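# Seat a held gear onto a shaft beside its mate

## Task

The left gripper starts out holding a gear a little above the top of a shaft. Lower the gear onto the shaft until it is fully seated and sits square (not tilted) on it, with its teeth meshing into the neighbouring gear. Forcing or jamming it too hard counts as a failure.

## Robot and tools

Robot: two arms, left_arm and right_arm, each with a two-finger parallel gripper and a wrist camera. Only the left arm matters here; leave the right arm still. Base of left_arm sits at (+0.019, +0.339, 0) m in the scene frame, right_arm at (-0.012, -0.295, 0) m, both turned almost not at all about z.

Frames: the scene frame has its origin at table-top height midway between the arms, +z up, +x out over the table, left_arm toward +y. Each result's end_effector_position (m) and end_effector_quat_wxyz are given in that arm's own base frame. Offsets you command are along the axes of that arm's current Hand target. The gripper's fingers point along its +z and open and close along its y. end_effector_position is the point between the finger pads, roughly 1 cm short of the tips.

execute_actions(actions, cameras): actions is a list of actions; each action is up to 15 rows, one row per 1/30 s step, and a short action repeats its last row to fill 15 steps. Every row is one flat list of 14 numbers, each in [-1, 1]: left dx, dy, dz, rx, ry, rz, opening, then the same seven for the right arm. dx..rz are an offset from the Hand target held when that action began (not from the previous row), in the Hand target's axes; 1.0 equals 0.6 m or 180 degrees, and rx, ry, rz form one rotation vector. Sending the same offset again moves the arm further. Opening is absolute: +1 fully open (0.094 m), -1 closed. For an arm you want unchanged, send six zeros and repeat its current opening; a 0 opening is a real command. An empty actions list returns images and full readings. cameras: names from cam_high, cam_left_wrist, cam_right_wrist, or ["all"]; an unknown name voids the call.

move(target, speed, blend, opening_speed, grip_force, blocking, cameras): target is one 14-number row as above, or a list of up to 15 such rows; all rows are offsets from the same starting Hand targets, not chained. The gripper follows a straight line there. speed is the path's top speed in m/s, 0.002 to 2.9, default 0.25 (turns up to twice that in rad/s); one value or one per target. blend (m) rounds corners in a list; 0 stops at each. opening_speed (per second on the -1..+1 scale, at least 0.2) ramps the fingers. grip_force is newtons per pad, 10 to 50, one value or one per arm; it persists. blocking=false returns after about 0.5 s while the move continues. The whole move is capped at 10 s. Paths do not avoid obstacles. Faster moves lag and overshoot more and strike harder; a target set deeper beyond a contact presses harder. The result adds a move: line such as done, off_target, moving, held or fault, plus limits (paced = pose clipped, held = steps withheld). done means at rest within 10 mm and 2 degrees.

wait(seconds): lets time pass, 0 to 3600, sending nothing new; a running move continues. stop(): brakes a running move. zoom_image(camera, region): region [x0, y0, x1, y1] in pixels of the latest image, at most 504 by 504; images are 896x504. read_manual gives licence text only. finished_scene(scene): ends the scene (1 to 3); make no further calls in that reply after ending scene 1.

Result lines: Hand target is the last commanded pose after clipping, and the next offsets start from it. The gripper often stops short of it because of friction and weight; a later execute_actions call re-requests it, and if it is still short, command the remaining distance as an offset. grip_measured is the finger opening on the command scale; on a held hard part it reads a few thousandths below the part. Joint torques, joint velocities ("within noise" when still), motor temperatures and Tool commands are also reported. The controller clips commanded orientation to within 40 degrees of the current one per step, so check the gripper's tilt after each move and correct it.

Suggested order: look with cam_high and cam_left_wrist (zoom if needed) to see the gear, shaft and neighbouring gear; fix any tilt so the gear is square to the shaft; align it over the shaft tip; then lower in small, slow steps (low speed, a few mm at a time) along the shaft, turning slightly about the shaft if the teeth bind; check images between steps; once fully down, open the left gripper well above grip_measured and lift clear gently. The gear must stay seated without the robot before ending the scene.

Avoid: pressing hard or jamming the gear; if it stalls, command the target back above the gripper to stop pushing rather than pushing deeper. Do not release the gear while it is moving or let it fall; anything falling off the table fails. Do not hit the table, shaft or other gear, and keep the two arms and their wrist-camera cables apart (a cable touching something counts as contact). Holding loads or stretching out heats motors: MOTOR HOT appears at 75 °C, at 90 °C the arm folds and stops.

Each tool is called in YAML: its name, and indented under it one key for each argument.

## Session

execute_actions:
  actions: []

zoom_image:
  camera: "cam_left_wrist"
  region: [230, 0, 690, 440]

Nothing of this call was run. Scene 2 begins with your next reply.

Nothing of this call was run. Scene 2 begins with your next reply.

execute_actions:
  actions: []
  cameras: ["cam_left_wrist"]

zoom_image:
  camera: "cam_left_wrist"
  region: [230, 0, 690, 440]

Scene clock: 0.00 s.
left_arm: end_effector_position=(+0.2497, -0.2164, +0.1302) grip_measured=-0.604 end_effector_quat_wxyz=(+0.033, +0.905, +0.423, +0.003) | right_arm: end_effector_position=(+0.3810, +0.0000, +0.4021) grip_measured=+1.000 end_effector_quat_wxyz=(+0.707, +0.000, +0.707, +0.000)
Joint positions: left_arm=[-0.702 1.734 1.508 -1.283 0.023 1.564 0.019] | right_arm=[0 1.047 1.047 0 0 0 0.094]
Joint velocities: within noise
Joint torques (N m): no reading
Motor temperatures (°C): left_arm=[28 31 34 26 28 23 28] | right_arm=[29 32 33 31 26 25 25]
Heat: left arm: 34 °C; right arm: 33 °C.
Hand target: left_arm +0.2517, -0.2180, +0.1367; +0.043, +0.905, +0.423, +0.007 | right_arm +0.3780, +0.0000, +0.4159; +0.720, +0.000, +0.694, +0.000
Tool commands: left_gripper/opening=-1.0 right_gripper/opening=+1.0
Images, in order (width x height): cam_left_wrist 896x504.

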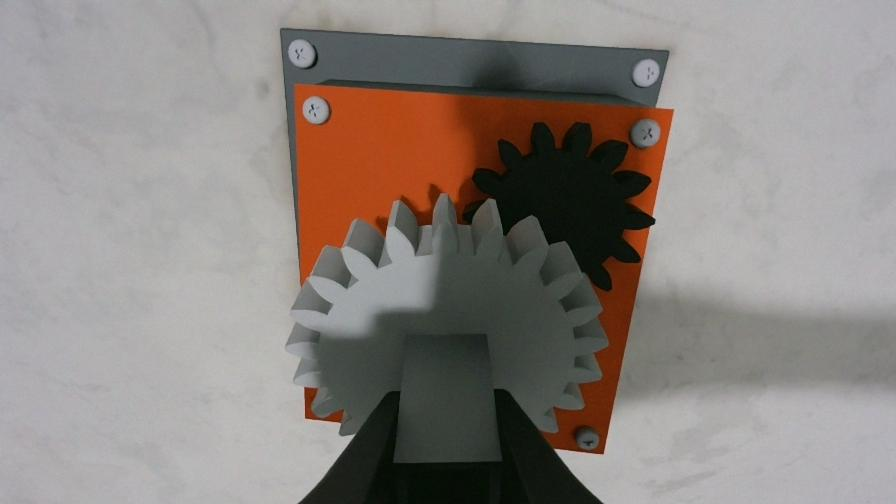

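Scaled by 1.096 from the camera's image (finer frame: 1280x720).

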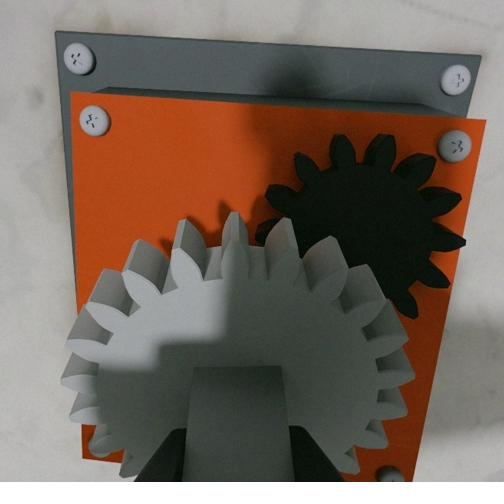

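zoom_image:
  camera: "cam_left_wrist"
  region: [450, 105, 670, 305]

move:
  target:
    - [0,-0.0008,-0.083,0,0,0,-1,0,0,0,0,0,0,1]
    - [0.117,-0.0008,-0.083,0,0,0,-1,0,0,0,0,0,0,1]
  speed: 0.15
  blend: 0.03
  cameras: ["cam_left_wrist"]

zoom_image:
  camera: "cam_left_wrist"
  region: [200, 0, 600, 200]

Scaled by 2.291 from the camera's image (finer frame: 1280x720).

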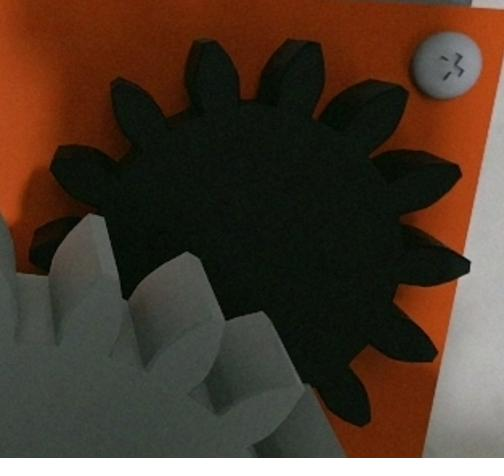

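Scene clock: 3.27 s.
left_arm: end_effector_position=(+0.2911, -0.1575, +0.1794) grip_measured=-0.604 end_effector_quat_wxyz=(+0.038, +0.902, +0.430, +0.009) | right_arm: end_effector_position=(+0.3810, +0.0000, +0.4021) grip_measured=+1.000 end_effector_quat_wxyz=(+0.707, +0.000, +0.707, +0.000)
Joint positions: left_arm=[-0.48 1.749 1.722 -1.473 0.031 1.771 0.019] | right_arm=[0 1.047 1.047 0 0 0 0.094]
Joint torques (N m): left_arm=[0.05 -6.06 8.21 0.26 0.14 0.1] | right_arm=[0.25 -3.81 9.89 2.42 -0.04 -0.18]
Heat: left arm: 34 °C; right arm: 33 °C.
Hand target: left_arm +0.2938, -0.1603, +0.1845; +0.043, +0.905, +0.423, +0.007 | right_arm +0.3780, +0.0000, +0.4159; +0.720, +0.000, +0.694, +0.000
Off the commanded pose: left_arm 0.007 m, 1 deg | right_arm 0.014 m, 2 deg.
move: done; blend cut to 0.0249 m at target 1

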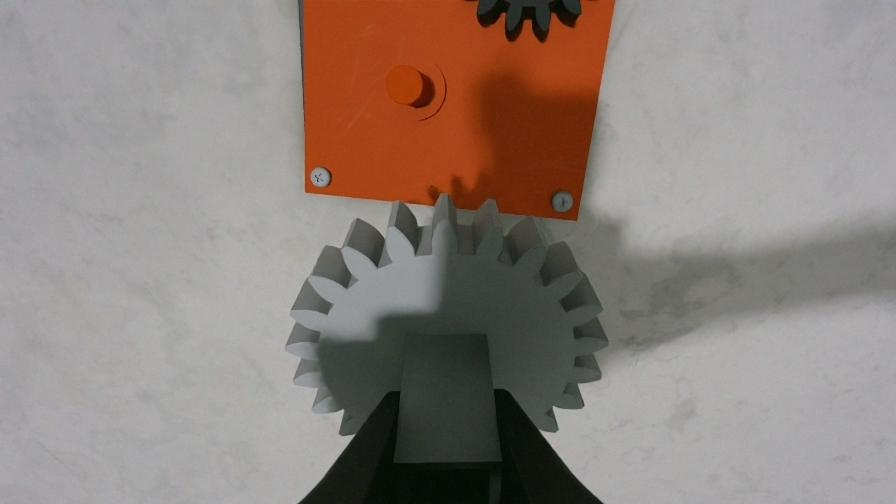

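Scaled by 1.260 from the camera's image (finer frame: 1280x720).

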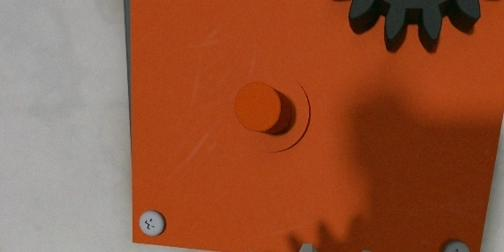

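move:
  target: [-0.04,0.015,0,0.0274,0.0557,0,-1,0,0,0,0,0,0,1]
  speed: 0.15
  cameras: ["cam_left_wrist"]

zoom_image:
  camera: "cam_left_wrist"
  region: [250, 0, 650, 250]

Scene clock: 9.47 s.
left_arm: end_effector_position=(+0.2829, -0.1825, +0.1812) grip_measured=-0.604 end_effector_quat_wxyz=(-0.024, +0.905, +0.420, +0.068) | right_arm: end_effector_position=(+0.3810, +0.0000, +0.4021) grip_measured=+1.000 end_effector_quat_wxyz=(+0.707, +0.000, +0.707, +0.000)
Joint positions: left_arm=[-0.647 1.818 1.81 -1.54 -0.143 1.627 0.019] | right_arm=[0 1.047 1.047 0 0 0 0.094]
Joint torques (N m): left_arm=[-0.49 -6.58 7.97 0.14 -0.12 -0.22] | right_arm=[0.25 -3.82 9.91 2.42 -0.04 -0.18]
Heat: left arm: 35 °C; right arm: 34 °C.
Hand target: left_arm +0.2854, -0.1844, +0.1859; -0.033, +0.902, +0.425, +0.068 | right_arm +0.3780, +0.0000, +0.4159; +0.720, +0.000, +0.694, +0.000
Off the commanded pose: left_arm 0.006 m, 1 deg | right_arm 0.014 m, 2 deg.
joint sent to its limit (left arm) — joint 4 (wrist pitch), lower limit. The joint targets still meet the commanded pose.
move: done

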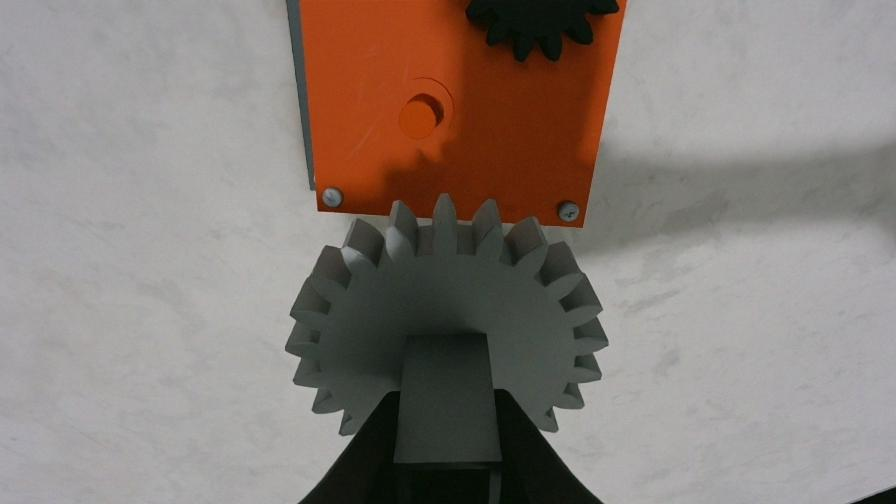

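Scaled by 1.260 from the camera's image (finer frame: 1280x720).

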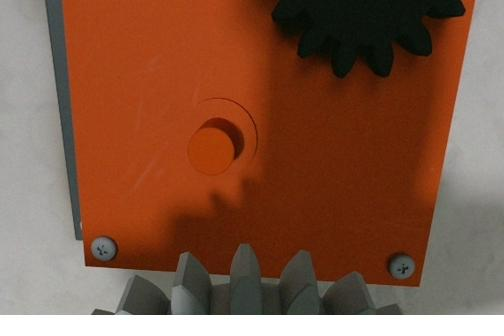

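move:
  target: [-0.099,0.02,0.042,0.005,0.0095,0,-1,0,0,0,0,0,0,1]
  speed: 0.12
  cameras: ["cam_left_wrist"]

zoom_image:
  camera: "cam_left_wrist"
  region: [430, 60, 680, 310]

Scene clock: 16.57 s.
left_arm: end_effector_position=(+0.2564, -0.2315, +0.1544) grip_measured=-0.604 end_effector_quat_wxyz=(-0.049, +0.903, +0.420, +0.073) | right_arm: end_effector_position=(+0.3810, +0.0000, +0.4021) grip_measured=+1.000 end_effector_quat_wxyz=(+0.707, +0.000, +0.707, +0.000)
Joint positions: left_arm=[-0.819 1.904 1.81 -1.524 -0.169 1.448 0.019] | right_arm=[0 1.047 1.047 0 0 0 0.094]
Joint torques (N m): left_arm=[-0.35 -7.42 5.39 0.32 -0.14 -0.22] | right_arm=[0.27 -3.79 9.91 2.41 -0.04 -0.18]
Heat: left arm: 37 °C; right arm: 35 °C.
Hand target: left_arm +0.2596, -0.2344, +0.1520; -0.046, +0.901, +0.425, +0.078 | right_arm +0.3780, +0.0000, +0.4159; +0.720, +0.000, +0.694, +0.000
Off the commanded pose: left_arm 0.005 m, 1 deg | right_arm 0.014 m, 2 deg.
move: done

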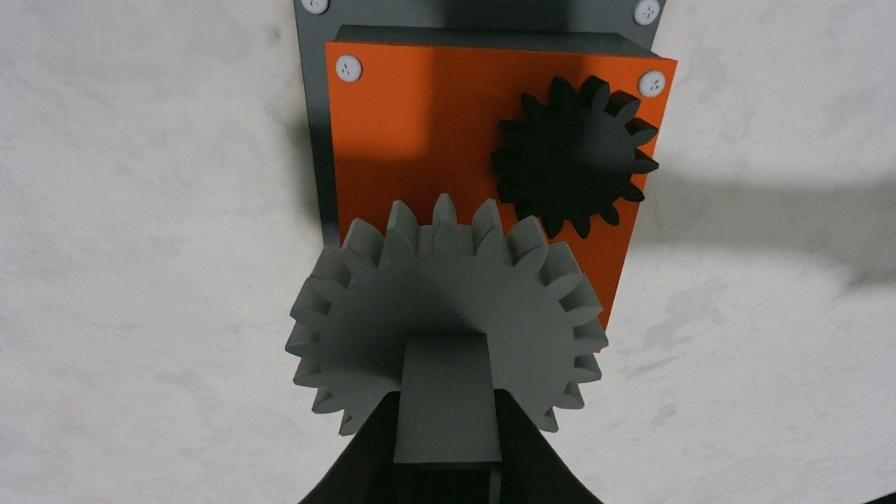

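Scaled by 2.016 from the camera's image (finer frame: 1280x720).

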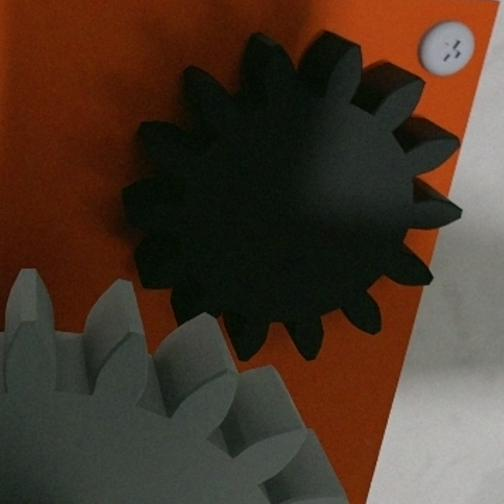

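move:
  target: [0.0095,-0.0035,0.036,0.004,0,0,-1,0,0,0,0,0,0,1]
  speed: 0.08
  cameras: ["cam_left_wrist"]

zoom_image:
  camera: "cam_left_wrist"
  region: [430, 40, 710, 320]

Scene clock: 20.30 s.
left_arm: end_effector_position=(+0.2607, -0.2268, +0.1336) grip_measured=-0.604 end_effector_quat_wxyz=(-0.054, +0.899, +0.428, +0.071) | right_arm: end_effector_position=(+0.3810, +0.0000, +0.4021) grip_measured=+1.000 end_effector_quat_wxyz=(+0.707, +0.000, +0.707, +0.000)
Joint positions: left_arm=[-0.801 1.904 1.727 -1.45 -0.17 1.447 0.019] | right_arm=[0 1.047 1.047 0 0 0 0.094]
Joint torques (N m): left_arm=[0.42 -8.42 4.34 0.31 -0.12 0.06] | right_arm=[0.24 -3.81 9.89 2.41 -0.04 -0.18]
Heat: left arm: 37 °C; right arm: 35 °C.
Hand target: left_arm +0.2637, -0.2254, +0.1318; -0.052, +0.900, +0.426, +0.076 | right_arm +0.3780, +0.0000, +0.4159; +0.720, +0.000, +0.694, +0.000
Off the commanded pose: left_arm 0.004 m, 1 deg | right_arm 0.014 m, 2 deg.
move: done

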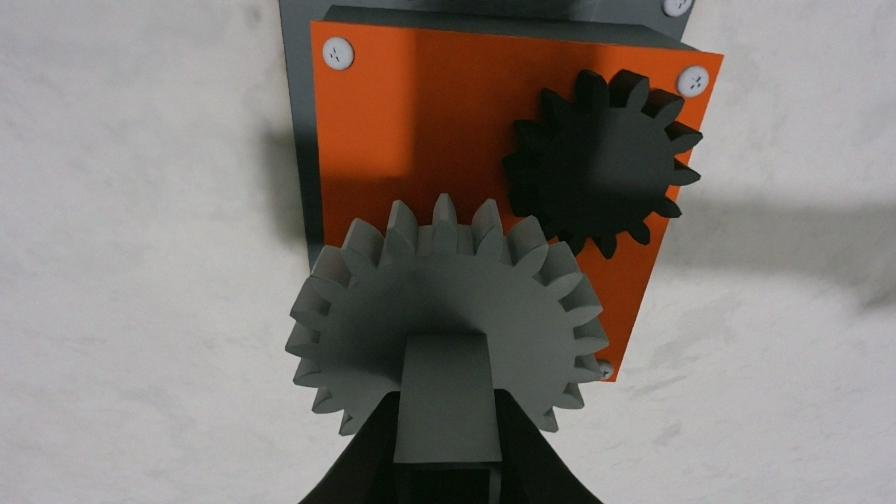

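Scaled by 1.800 from the camera's image (finer frame: 1280x720).

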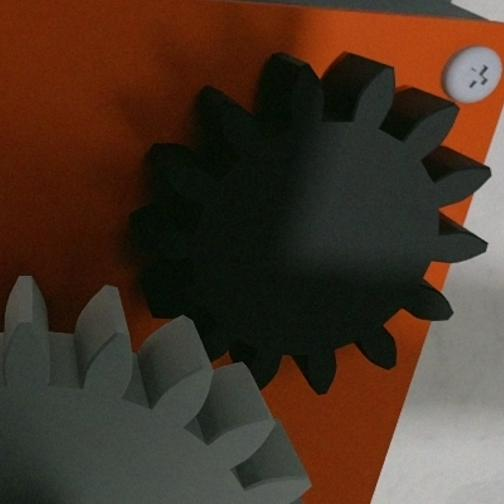

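move:
  target: [0.004,-0.005,0.004,0.004,0,0.023,-1,0,0,0,0,0,0,1]
  speed: 0.06
  cameras: ["cam_left_wrist"]

zoom_image:
  camera: "cam_left_wrist"
  region: [430, 20, 710, 300]

Scene clock: 23.47 s.
left_arm: end_effector_position=(+0.2607, -0.2241, +0.1316) grip_measured=-0.604 end_effector_quat_wxyz=(-0.060, +0.913, +0.397, +0.068) | right_arm: end_effector_position=(+0.3810, +0.0000, +0.4021) grip_measured=+1.000 end_effector_quat_wxyz=(+0.707, +0.000, +0.707, +0.000)
Joint positions: left_arm=[-0.796 1.904 1.718 -1.449 -0.17 1.519 0.019] | right_arm=[0 1.047 1.047 0 0 0 0.094]
Joint torques (N m): left_arm=[0.57 -8.49 4.25 0.26 -0.12 0.11] | right_arm=[0.27 -3.81 9.89 2.41 -0.04 -0.18]
Heat: left arm: 37 °C; right arm: 36 °C.
Hand target: left_arm +0.2632, -0.2214, +0.1300; -0.060, +0.915, +0.393, +0.071 | right_arm +0.3780, +0.0000, +0.4159; +0.720, +0.000, +0.694, +0.000
Off the commanded pose: left_arm 0.004 m, 1 deg | right_arm 0.014 m, 2 deg.
move: done

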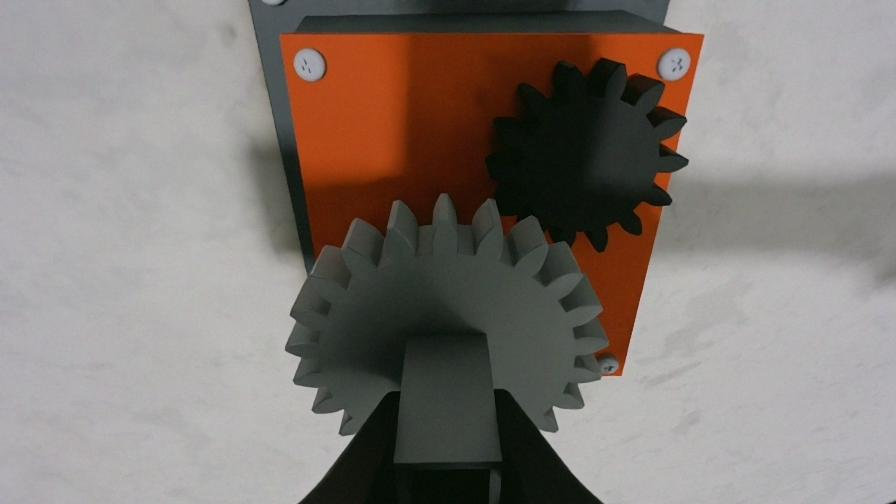

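Scaled by 1.800 from the camera's image (finer frame: 1280x720).

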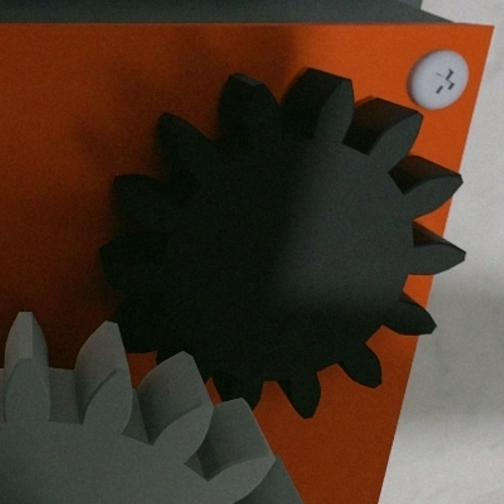

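move:
  target: [0.0035,-0.0033,0.012,0,0,0,-1,0,0,0,0,0,0,1]
  speed: 0.04
  cameras: ["cam_left_wrist"]

zoom_image:
  camera: "cam_left_wrist"
  region: [430, 20, 710, 300]

Scene clock: 26.70 s.
left_arm: end_effector_position=(+0.2603, -0.2203, +0.1232) grip_measured=-0.604 end_effector_quat_wxyz=(-0.066, +0.914, +0.396, +0.066) | right_arm: end_effector_position=(+0.3810, +0.0000, +0.4021) grip_measured=+1.000 end_effector_quat_wxyz=(+0.707, +0.000, +0.707, +0.000)
Joint positions: left_arm=[-0.789 1.904 1.684 -1.427 -0.171 1.528 0.019] | right_arm=[0 1.047 1.047 0 0 0 0.094]
Joint torques (N m): left_arm=[0.81 -9.39 3.71 0.32 -0.11 0.11] | right_arm=[0.24 -3.81 9.89 2.42 -0.04 -0.18]
Heat: left arm: 37 °C; right arm: 36 °C.
Hand target: left_arm +0.2637, -0.2174, +0.1234; -0.060, +0.915, +0.393, +0.071 | right_arm +0.3780, +0.0000, +0.4159; +0.720, +0.000, +0.694, +0.000
Off the commanded pose: left_arm 0.005 m, 1 deg | right_arm 0.014 m, 2 deg.
move: done

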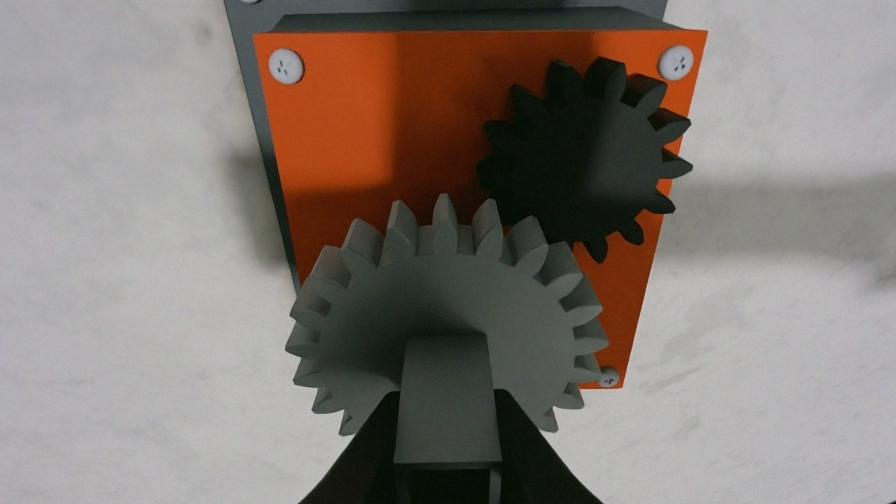

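Scaled by 1.800 from the camera's image (finer frame: 1280x720).

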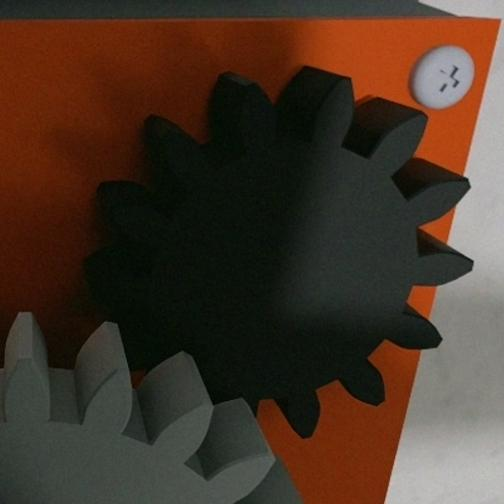

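move:
  target: [0.0045,0.0012,0.002,0,0,0,-1,0,0,0,0,0,0,1]
  speed: 0.04

move:
  target: [0,-0.0008,0.006,0,0,0,-1,0,0,0,0,0,0,1]
  speed: 0.03
  cameras: ["cam_left_wrist"]

zoom_image:
  camera: "cam_left_wrist"
  region: [430, 20, 710, 300]

Scene clock: 29.17 s.
left_arm: end_effector_position=(+0.2607, -0.2199, +0.1231) grip_measured=-0.604 end_effector_quat_wxyz=(-0.066, +0.915, +0.393, +0.065) | right_arm: end_effector_position=(+0.3810, +0.0000, +0.4021) grip_measured=+1.000 end_effector_quat_wxyz=(+0.707, +0.000, +0.707, +0.000)
Joint positions: left_arm=[-0.787 1.904 1.684 -1.427 -0.169 1.537 0.019] | right_arm=[0 1.047 1.047 0 0 0 0.094]
Joint torques (N m): left_arm=[1.32 -9.2 3.69 0.36 -0.14 0.09] | right_arm=[0.25 -3.82 9.92 2.42 -0.04 -0.18]
Motor temperatures (°C): left_arm=[28 36 37 26 28 23 29] | right_arm=[29 32 36 35 26 25 25]
Heat: left arm: 37 °C; right arm: 36 °C.
Hand target: left_arm +0.2662, -0.2158, +0.1227; -0.060, +0.915, +0.393, +0.071 | right_arm +0.3780, +0.0000, +0.4159; +0.720, +0.000, +0.694, +0.000
Off the commanded pose: left_arm 0.007 m, 1 deg | right_arm 0.014 m, 2 deg.
move: done

Scene clock: 29.67 s.
left_arm: end_effector_position=(+0.2605, -0.2197, +0.1226) grip_measured=-0.604 end_effector_quat_wxyz=(-0.064, +0.915, +0.392, +0.065) | right_arm: end_effector_position=(+0.3810, +0.0000, +0.4021) grip_measured=+1.000 end_effector_quat_wxyz=(+0.707, +0.000, +0.707, +0.000)
Joint positions: left_arm=[-0.787 1.898 1.674 -1.419 -0.169 1.539 0.019] | right_arm=[0 1.047 1.047 0 0 0 0.094]
Joint torques (N m): left_arm=[1.46 -8.91 2.93 0.45 -0.14 0.11] | right_arm=[0.24 -3.82 9.88 2.42 -0.04 -0.18]
Heat: left arm: 37 °C; right arm: 36 °C.
Hand target: left_arm +0.2661, -0.2148, +0.1190; -0.060, +0.915, +0.393, +0.071 | right_arm +0.3780, +0.0000, +0.4159; +0.720, +0.000, +0.694, +0.000
Off the commanded pose: left_arm 0.008 m, 1 deg | right_arm 0.014 m, 2 deg.
move: done

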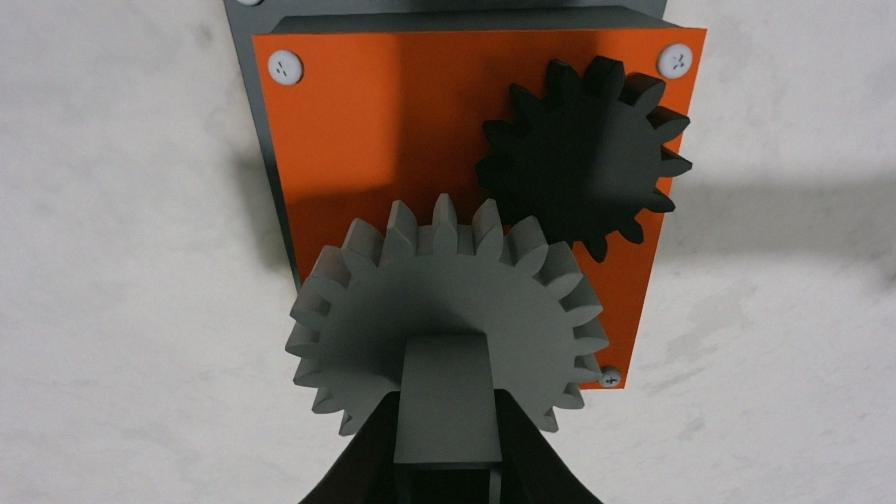

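Scaled by 1.800 from the camera's image (finer frame: 1280x720).

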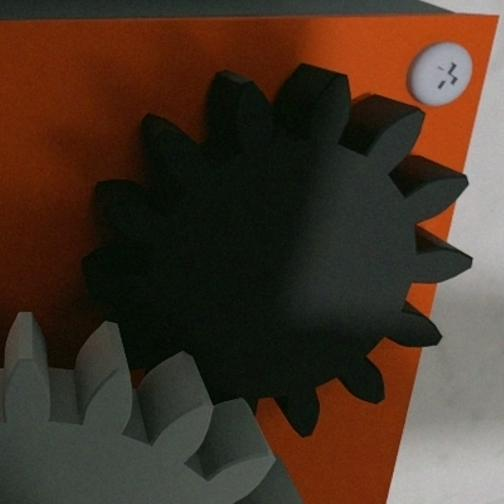

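move:
  target: [0,0.001,-0.02,0,0,0,-1,0,0,0,0,0,0,1]
  speed: 0.04
  cameras: ["cam_left_wrist"]

zoom_image:
  camera: "cam_left_wrist"
  region: [430, 20, 710, 300]

Scene clock: 30.93 s.
left_arm: end_effector_position=(+0.2606, -0.2198, +0.1234) grip_measured=-0.604 end_effector_quat_wxyz=(-0.064, +0.915, +0.392, +0.065) | right_arm: end_effector_position=(+0.3810, +0.0000, +0.4021) grip_measured=+1.000 end_effector_quat_wxyz=(+0.707, +0.000, +0.707, +0.000)
Joint positions: left_arm=[-0.787 1.898 1.677 -1.421 -0.169 1.539 0.019] | right_arm=[0 1.047 1.047 0 0 0 0.094]
Joint torques (N m): left_arm=[0.95 -8.49 7.17 -0.08 -0.13 0.04] | right_arm=[0.27 -3.81 9.89 2.42 -0.04 -0.19]
Heat: left arm: 37 °C; right arm: 36 °C.
Hand target: left_arm +0.2655, -0.2172, +0.1308; -0.060, +0.915, +0.393, +0.071 | right_arm +0.3780, +0.0000, +0.4159; +0.720, +0.000, +0.694, +0.000
Off the commanded pose: left_arm 0.009 m, 1 deg | right_arm 0.014 m, 2 deg.
move: done

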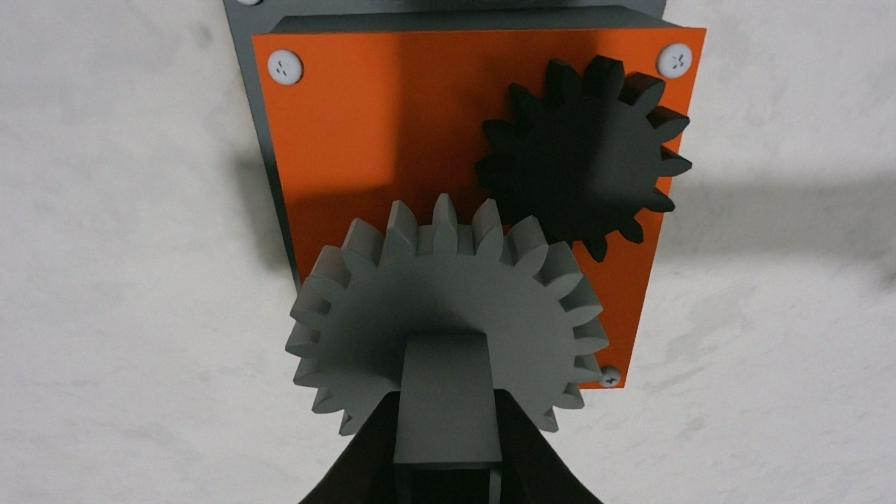

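Scaled by 1.800 from the camera's image (finer frame: 1280x720).

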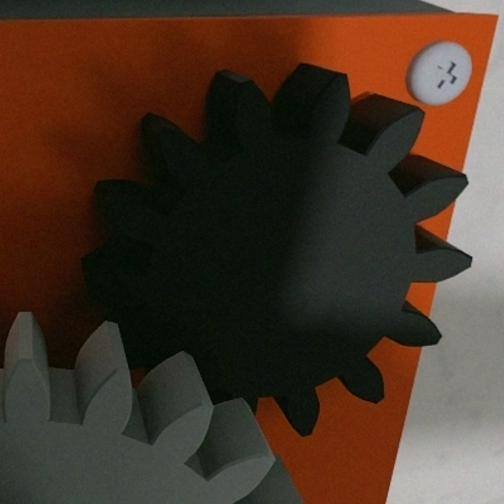

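move:
  target: [0.006,0,-0.002,0,0,0,-1,0,0,0,0,0,0,1]
  speed: 0.04
  cameras: ["cam_left_wrist"]

zoom_image:
  camera: "cam_left_wrist"
  region: [430, 20, 710, 300]

Scene clock: 32.10 s.
left_arm: end_effector_position=(+0.2637, -0.2165, +0.1240) grip_measured=-0.604 end_effector_quat_wxyz=(-0.064, +0.914, +0.396, +0.066) | right_arm: end_effector_position=(+0.3810, +0.0000, +0.4021) grip_measured=+1.000 end_effector_quat_wxyz=(+0.707, +0.000, +0.707, +0.000)
Joint positions: left_arm=[-0.774 1.898 1.68 -1.422 -0.171 1.543 0.019] | right_arm=[0 1.047 1.047 0 0 0 0.094]
Joint torques (N m): left_arm=[0.65 -8.5 7.47 -0.11 -0.12 0.11] | right_arm=[0.23 -3.82 9.89 2.42 -0.04 -0.18]
Heat: left arm: 37 °C; right arm: 36 °C.
Hand target: left_arm +0.2679, -0.2147, +0.1326; -0.061, +0.915, +0.393, +0.071 | right_arm +0.3780, +0.0000, +0.4159; +0.720, +0.000, +0.694, +0.000
Off the commanded pose: left_arm 0.010 m, 1 deg | right_arm 0.014 m, 2 deg.
move: done

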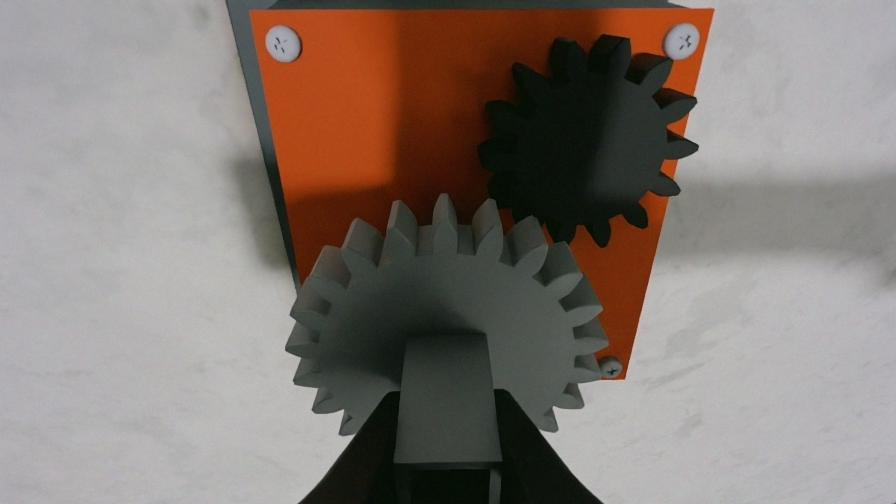

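Scaled by 1.800 from the camera's image (finer frame: 1280x720).

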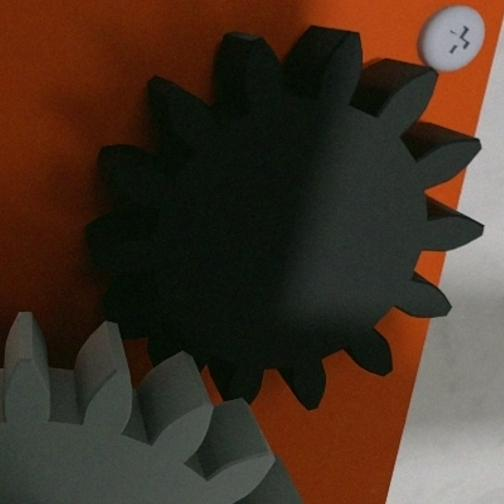

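move:
  target: [-0.0115,0,-0.004,0,0,0,-1,0,0,0,0,0,0,1]
  speed: 0.04

Scene clock: 34.10 s.
left_arm: end_effector_position=(+0.2616, -0.2166, +0.1249) grip_measured=-0.604 end_effector_quat_wxyz=(-0.067, +0.914, +0.394, +0.065) | right_arm: end_effector_position=(+0.3810, +0.0000, +0.4021) grip_measured=+1.000 end_effector_quat_wxyz=(+0.707, +0.000, +0.707, +0.000)
Joint positions: left_arm=[-0.779 1.898 1.683 -1.432 -0.171 1.543 0.019] | right_arm=[0 1.047 1.047 0 0 0 0.094]
Joint torques (N m): left_arm=[-0.72 -8.32 7.88 -0.13 -0.11 -0.11] | right_arm=[0.25 -3.82 9.89 2.42 -0.04 -0.18]
Heat: left arm: 37 °C; right arm: 36 °C.
Hand target: left_arm +0.2631, -0.2201, +0.1338; -0.060, +0.915, +0.393, +0.071 | right_arm +0.3780, +0.0000, +0.4159; +0.720, +0.000, +0.694, +0.000
Off the commanded pose: left_arm 0.010 m, 1 deg | right_arm 0.014 m, 2 deg.
move: done

move:
  target: [0.001,-0.001,0.02,0,0,0,-1,0,0,0,0,0,0,1]
  speed: 0.03
  cameras: ["cam_left_wrist"]

zoom_image:
  camera: "cam_left_wrist"
  region: [430, 20, 710, 300]

Scene clock: 35.40 s.
left_arm: end_effector_position=(+0.2627, -0.2172, +0.1241) grip_measured=-0.604 end_effector_quat_wxyz=(-0.065, +0.914, +0.394, +0.067) | right_arm: end_effector_position=(+0.3810, +0.0000, +0.4021) grip_measured=+1.000 end_effector_quat_wxyz=(+0.707, +0.000, +0.707, +0.000)
Joint positions: left_arm=[-0.779 1.898 1.68 -1.424 -0.173 1.543 0.019] | right_arm=[0 1.047 1.047 0 0 0 0.094]
Joint torques (N m): left_arm=[-0.05 -8.79 3.71 0.35 -0.1 -0.04] | right_arm=[0.24 -3.82 9.89 2.42 -0.04 -0.18]
Heat: left arm: 37 °C; right arm: 36 °C.
Hand target: left_arm +0.2640, -0.2173, +0.1222; -0.060, +0.915, +0.393, +0.071 | right_arm +0.3780, +0.0000, +0.4159; +0.720, +0.000, +0.694, +0.000
Off the commanded pose: left_arm 0.002 m, 1 deg | right_arm 0.014 m, 2 deg.
move: done

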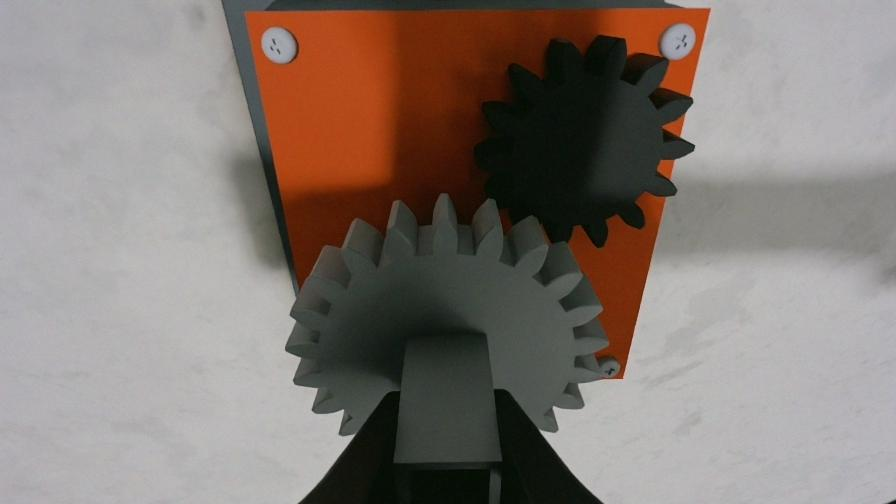

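Scaled by 1.800 from the camera's image (finer frame: 1280x720).

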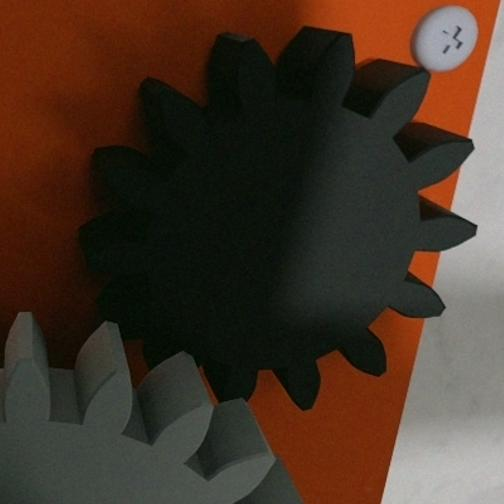

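move:
  target: [-0.008,0.003,-0.002,0,0,0,-1,0,0,0,0,0,0,1]
  speed: 0.04
  cameras: ["cam_left_wrist"]

Scene clock: 36.73 s.
left_arm: end_effector_position=(+0.2616, -0.2186, +0.1241) grip_measured=-0.604 end_effector_quat_wxyz=(-0.065, +0.915, +0.392, +0.067) | right_arm: end_effector_position=(+0.3810, +0.0000, +0.4021) grip_measured=+1.000 end_effector_quat_wxyz=(+0.707, +0.000, +0.707, +0.000)
Joint positions: left_arm=[-0.784 1.898 1.68 -1.424 -0.173 1.543 0.019] | right_arm=[0 1.047 1.047 0 0 0 0.094]
Joint torques (N m): left_arm=[-0.84 -8.13 4.7 0.28 -0.09 -0.19] | right_arm=[0.24 -3.82 9.91 2.41 -0.04 -0.18]
Heat: left arm: 37 °C; right arm: 37 °C.
Hand target: left_arm +0.2619, -0.2222, +0.1224; -0.060, +0.915, +0.393, +0.071 | right_arm +0.3780, +0.0000, +0.4159; +0.720, +0.000, +0.694, +0.000
Off the commanded pose: left_arm 0.004 m, 1 deg | right_arm 0.014 m, 2 deg.
move: done

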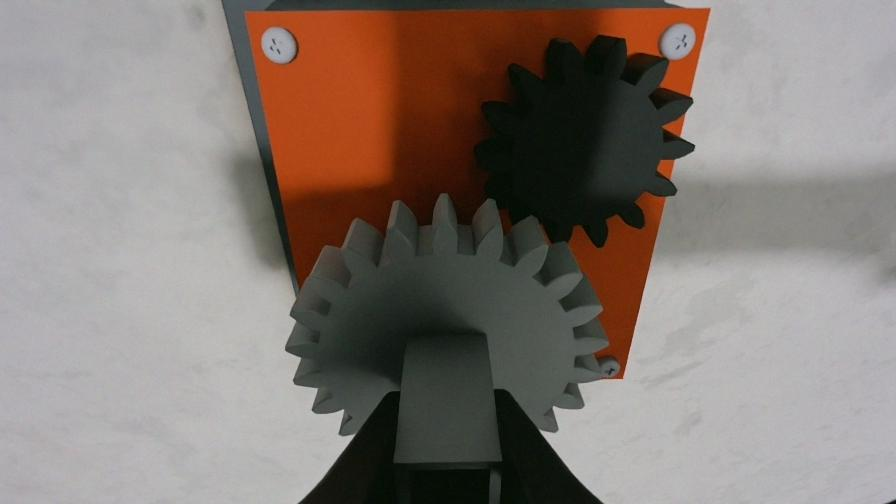

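move:
  target: [0,-0.002,0.012,0,0,0,-1,0,0,0,0,0,0,1]
  speed: 0.03
  cameras: ["cam_left_wrist"]

Scene clock: 37.93 s.
left_arm: end_effector_position=(+0.2621, -0.2171, +0.1226) grip_measured=-0.604 end_effector_quat_wxyz=(-0.067, +0.915, +0.390, +0.072) | right_arm: end_effector_position=(+0.3810, +0.0000, +0.4021) grip_measured=+1.000 end_effector_quat_wxyz=(+0.707, +0.000, +0.707, +0.000)
Joint positions: left_arm=[-0.786 1.895 1.667 -1.415 -0.184 1.543 0.019] | right_arm=[0 1.047 1.047 0 0 0 0.094]
Joint torques (N m): left_arm=[-0.36 -8.28 2.69 0.52 0.01 -0.15] | right_arm=[0.24 -3.82 9.89 2.42 -0.04 -0.18]
Heat: left arm: 37 °C; right arm: 37 °C.
Hand target: left_arm +0.2616, -0.2201, +0.1153; -0.061, +0.915, +0.393, +0.071 | right_arm +0.3780, +0.0000, +0.4159; +0.720, +0.000, +0.694, +0.000
Off the commanded pose: left_arm 0.008 m, 1 deg | right_arm 0.014 m, 2 deg.
move: done

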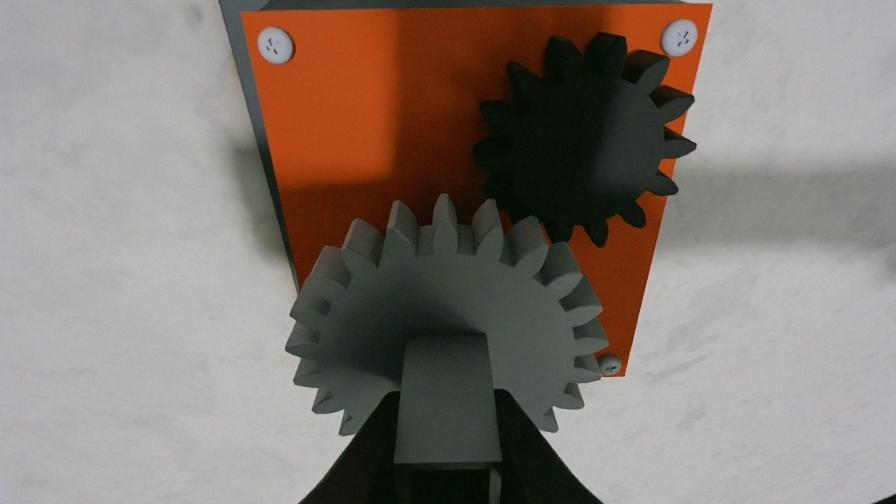

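move:
  target: [-0.004,0.002,-0.034,0,0,0,-1,0,0,0,0,0,0,1]
  speed: 0.05
  cameras: ["cam_left_wrist"]

Scene clock: 41.43 s.
left_arm: end_effector_position=(+0.2597, -0.2210, +0.1305) grip_measured=-0.604 end_effector_quat_wxyz=(-0.064, +0.916, +0.390, +0.073) | right_arm: end_effector_position=(+0.3810, +0.0000, +0.4021) grip_measured=+1.000 end_effector_quat_wxyz=(+0.707, +0.000, +0.707, +0.000)
Joint positions: left_arm=[-0.798 1.895 1.699 -1.443 -0.183 1.532 0.019] | right_arm=[0 1.047 1.047 0 0 0 0.094]
Joint torques (N m): left_arm=[-0.72 -7.41 7.86 -0.09 0.01 -0.21] | right_arm=[0.25 -3.81 9.88 2.42 -0.04 -0.18]
Heat: left arm: 38 °C; right arm: 37 °C.
Hand target: left_arm +0.2592, -0.2260, +0.1348; -0.060, +0.915, +0.393, +0.071 | right_arm +0.3780, +0.0000, +0.4159; +0.720, +0.000, +0.694, +0.000
Off the commanded pose: left_arm 0.007 m, 1 deg | right_arm 0.014 m, 2 deg.
move: done

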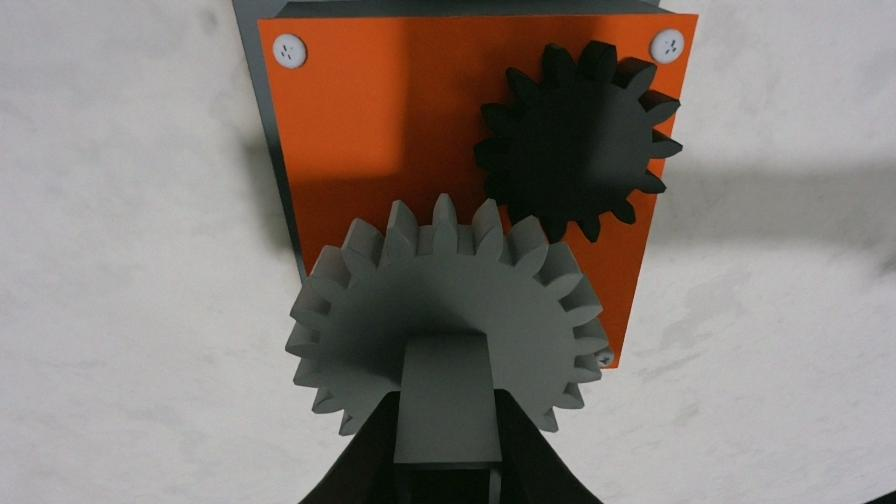

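move:
  target: [-0.002,-0.003,0.022,0,-0.006,0,-1,0,0,0,0,0,0,1]
  speed: 0.04
  cameras: ["cam_left_wrist"]

Scene clock: 44.90 s.
left_arm: end_effector_position=(+0.2574, -0.2230, +0.1238) grip_measured=-0.604 end_effector_quat_wxyz=(-0.062, +0.916, +0.391, +0.065) | right_arm: end_effector_position=(+0.3810, +0.0000, +0.4021) grip_measured=+1.000 end_effector_quat_wxyz=(+0.707, +0.000, +0.707, +0.000)
Joint positions: left_arm=[-0.798 1.895 1.675 -1.42 -0.165 1.532 0.019] | right_arm=[0 1.047 1.047 0 0 0 0.094]
Joint torques (N m): left_arm=[0.35 -8.34 4.29 0.25 0.01 -0.09] | right_arm=[0.25 -3.81 9.89 2.41 -0.04 -0.18]
Heat: left arm: 38 °C; right arm: 37 °C.
Hand target: left_arm +0.2582, -0.2234, +0.1217; -0.057, +0.915, +0.394, +0.062 | right_arm +0.3780, +0.0000, +0.4159; +0.720, +0.000, +0.694, +0.000
Off the commanded pose: left_arm 0.002 m, 1 deg | right_arm 0.014 m, 2 deg.
move: done

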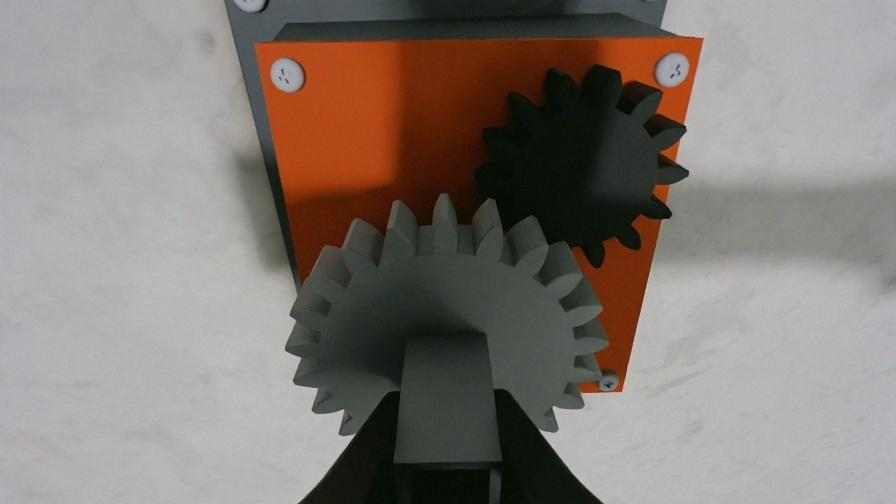

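move:
  target: [0.01,0,-0.004,0,0,0,-1,0,0,0,0,0,0,1]
  speed: 0.04
  cameras: ["cam_left_wrist"]

Scene clock: 46.07 s.
left_arm: end_effector_position=(+0.2602, -0.2198, +0.1238) grip_measured=-0.604 end_effector_quat_wxyz=(-0.062, +0.914, +0.397, +0.064) | right_arm: end_effector_position=(+0.3810, +0.0000, +0.4021) grip_measured=+1.000 end_effector_quat_wxyz=(+0.707, +0.000, +0.707, +0.000)
Joint positions: left_arm=[-0.785 1.895 1.675 -1.419 -0.165 1.532 0.019] | right_arm=[0 1.047 1.047 0 0 0 0.094]
Joint torques (N m): left_arm=[0.61 -8.35 5.34 0.14 0.03 0.1] | right_arm=[0.25 -3.79 9.91 2.42 -0.04 -0.18]
Heat: left arm: 39 °C; right arm: 37 °C.
Hand target: left_arm +0.2621, -0.2195, +0.1251; -0.057, +0.915, +0.394, +0.062 | right_arm +0.3780, +0.0000, +0.4159; +0.720, +0.000, +0.694, +0.000
Off the commanded pose: left_arm 0.002 m, 1 deg | right_arm 0.014 m, 2 deg.
move: done

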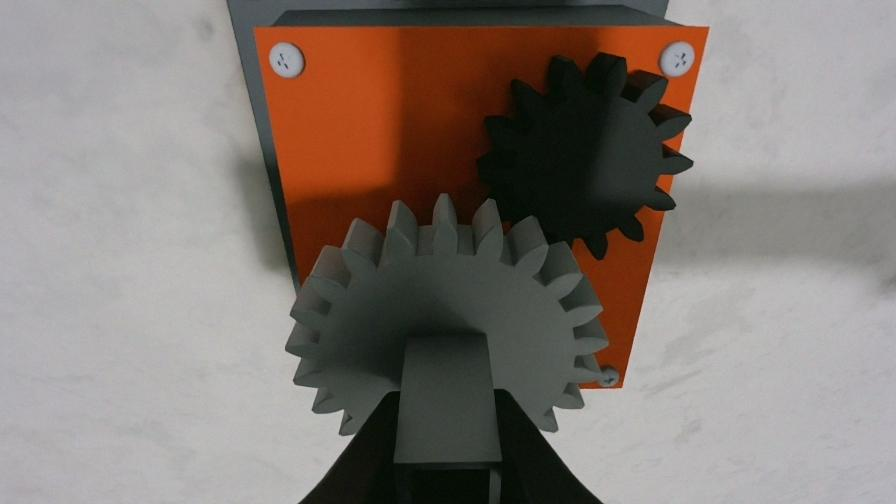

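move:
  target: [0.0055,0,0,0,0,0,-1,0,0,0,0,0,0,1]
  speed: 0.04
  cameras: ["cam_left_wrist"]

Scene clock: 47.03 s.
left_arm: end_effector_position=(+0.2615, -0.2182, +0.1238) grip_measured=-0.604 end_effector_quat_wxyz=(-0.062, +0.914, +0.396, +0.063) | right_arm: end_effector_position=(+0.3810, +0.0000, +0.4021) grip_measured=+1.000 end_effector_quat_wxyz=(+0.707, +0.000, +0.707, +0.000)
Joint positions: left_arm=[-0.778 1.895 1.675 -1.419 -0.163 1.54 0.019] | right_arm=[0 1.047 1.047 0 0 0 0.094]
Joint torques (N m): left_arm=[0.79 -8.47 5.42 0.15 -0.02 0.11] | right_arm=[0.27 -3.84 9.89 2.42 -0.04 -0.18]
Heat: left arm: 39 °C; right arm: 37 °C.
Hand target: left_arm +0.2643, -0.2172, +0.1256; -0.057, +0.915, +0.394, +0.062 | right_arm +0.3780, +0.0000, +0.4159; +0.720, +0.000, +0.694, +0.000
Off the commanded pose: left_arm 0.004 m, 1 deg | right_arm 0.014 m, 2 deg.
move: done

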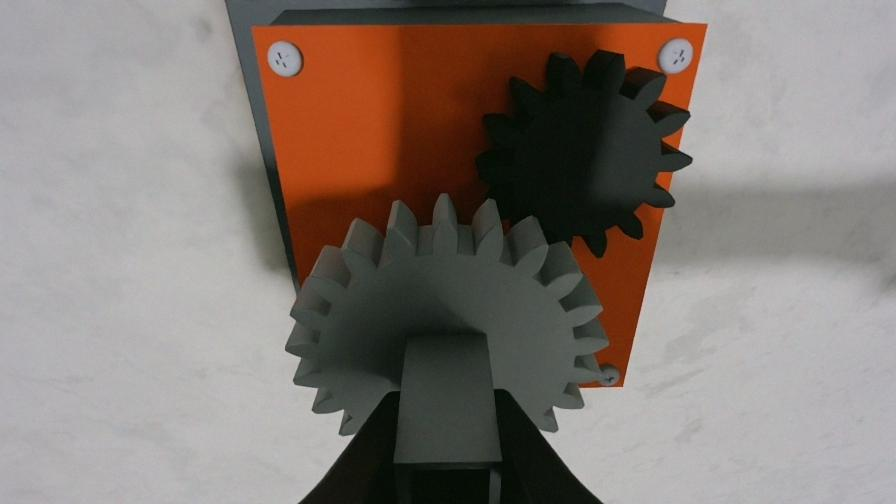

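move:
  target: [0.004,0,0,0,0,0,-1,0,0,0,0,0,0,1]
  speed: 0.04
  cameras: ["cam_left_wrist"]

Scene clock: 48.13 s.
left_arm: end_effector_position=(+0.2617, -0.2179, +0.1236) grip_measured=-0.604 end_effector_quat_wxyz=(-0.061, +0.915, +0.395, +0.060) | right_arm: end_effector_position=(+0.3810, +0.0000, +0.4021) grip_measured=+1.000 end_effector_quat_wxyz=(+0.707, +0.000, +0.707, +0.000)
Joint positions: left_arm=[-0.774 1.895 1.675 -1.419 -0.157 1.547 0.019] | right_arm=[0 1.047 1.047 0 0 0 0.094]
Joint torques (N m): left_arm=[1.06 -8.49 5.52 0.15 -0.07 0.1] | right_arm=[0.25 -3.82 9.91 2.42 -0.04 -0.18]
Heat: left arm: 39 °C; right arm: 37 °C.
Hand target: left_arm +0.2659, -0.2155, +0.1260; -0.057, +0.915, +0.394, +0.062 | right_arm +0.3780, +0.0000, +0.4159; +0.720, +0.000, +0.694, +0.000
Off the commanded pose: left_arm 0.005 m, 1 deg | right_arm 0.014 m, 2 deg.
move: done

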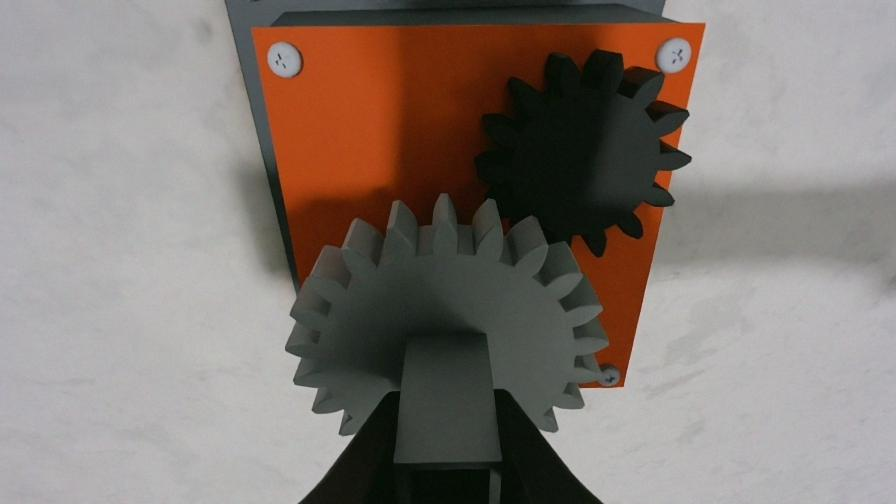

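move:
  target: [-0.002,0,-0.010,0,0,0,-1,0,0,0,0,0,0,1]
  speed: 0.04
  cameras: ["cam_left_wrist"]

Scene clock: 49.30 s.
left_arm: end_effector_position=(+0.2617, -0.2179, +0.1240) grip_measured=-0.604 end_effector_quat_wxyz=(-0.061, +0.915, +0.395, +0.060) | right_arm: end_effector_position=(+0.3810, +0.0000, +0.4021) grip_measured=+1.000 end_effector_quat_wxyz=(+0.707, +0.000, +0.707, +0.000)
Joint positions: left_arm=[-0.774 1.895 1.676 -1.42 -0.157 1.547 0.019] | right_arm=[0 1.047 1.047 0 0 0 0.094]
Joint torques (N m): left_arm=[0.51 -8.36 7.47 -0.11 -0.07 0.04] | right_arm=[0.24 -3.82 9.89 2.42 -0.05 -0.18]
Heat: left arm: 39 °C; right arm: 37 °C.
Hand target: left_arm +0.2647, -0.2173, +0.1317; -0.057, +0.915, +0.394, +0.062 | right_arm +0.3780, +0.0000, +0.4159; +0.720, +0.000, +0.694, +0.000
Off the commanded pose: left_arm 0.008 m, 1 deg | right_arm 0.014 m, 2 deg.
move: done

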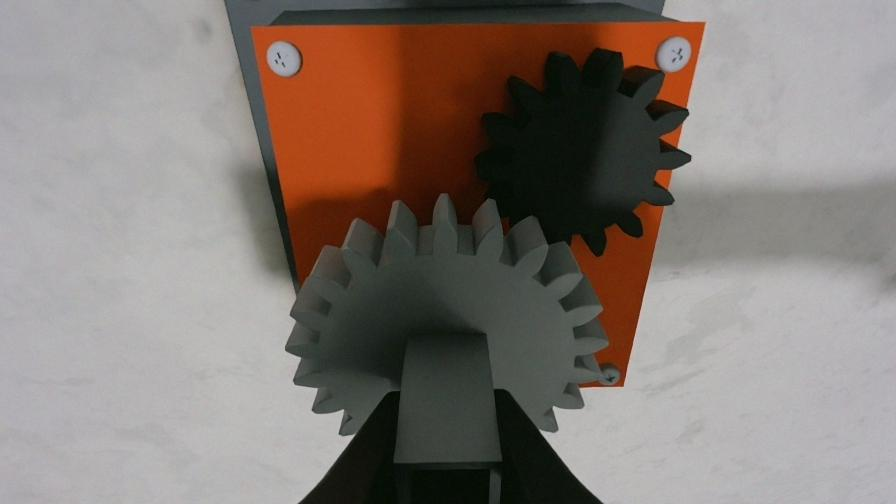

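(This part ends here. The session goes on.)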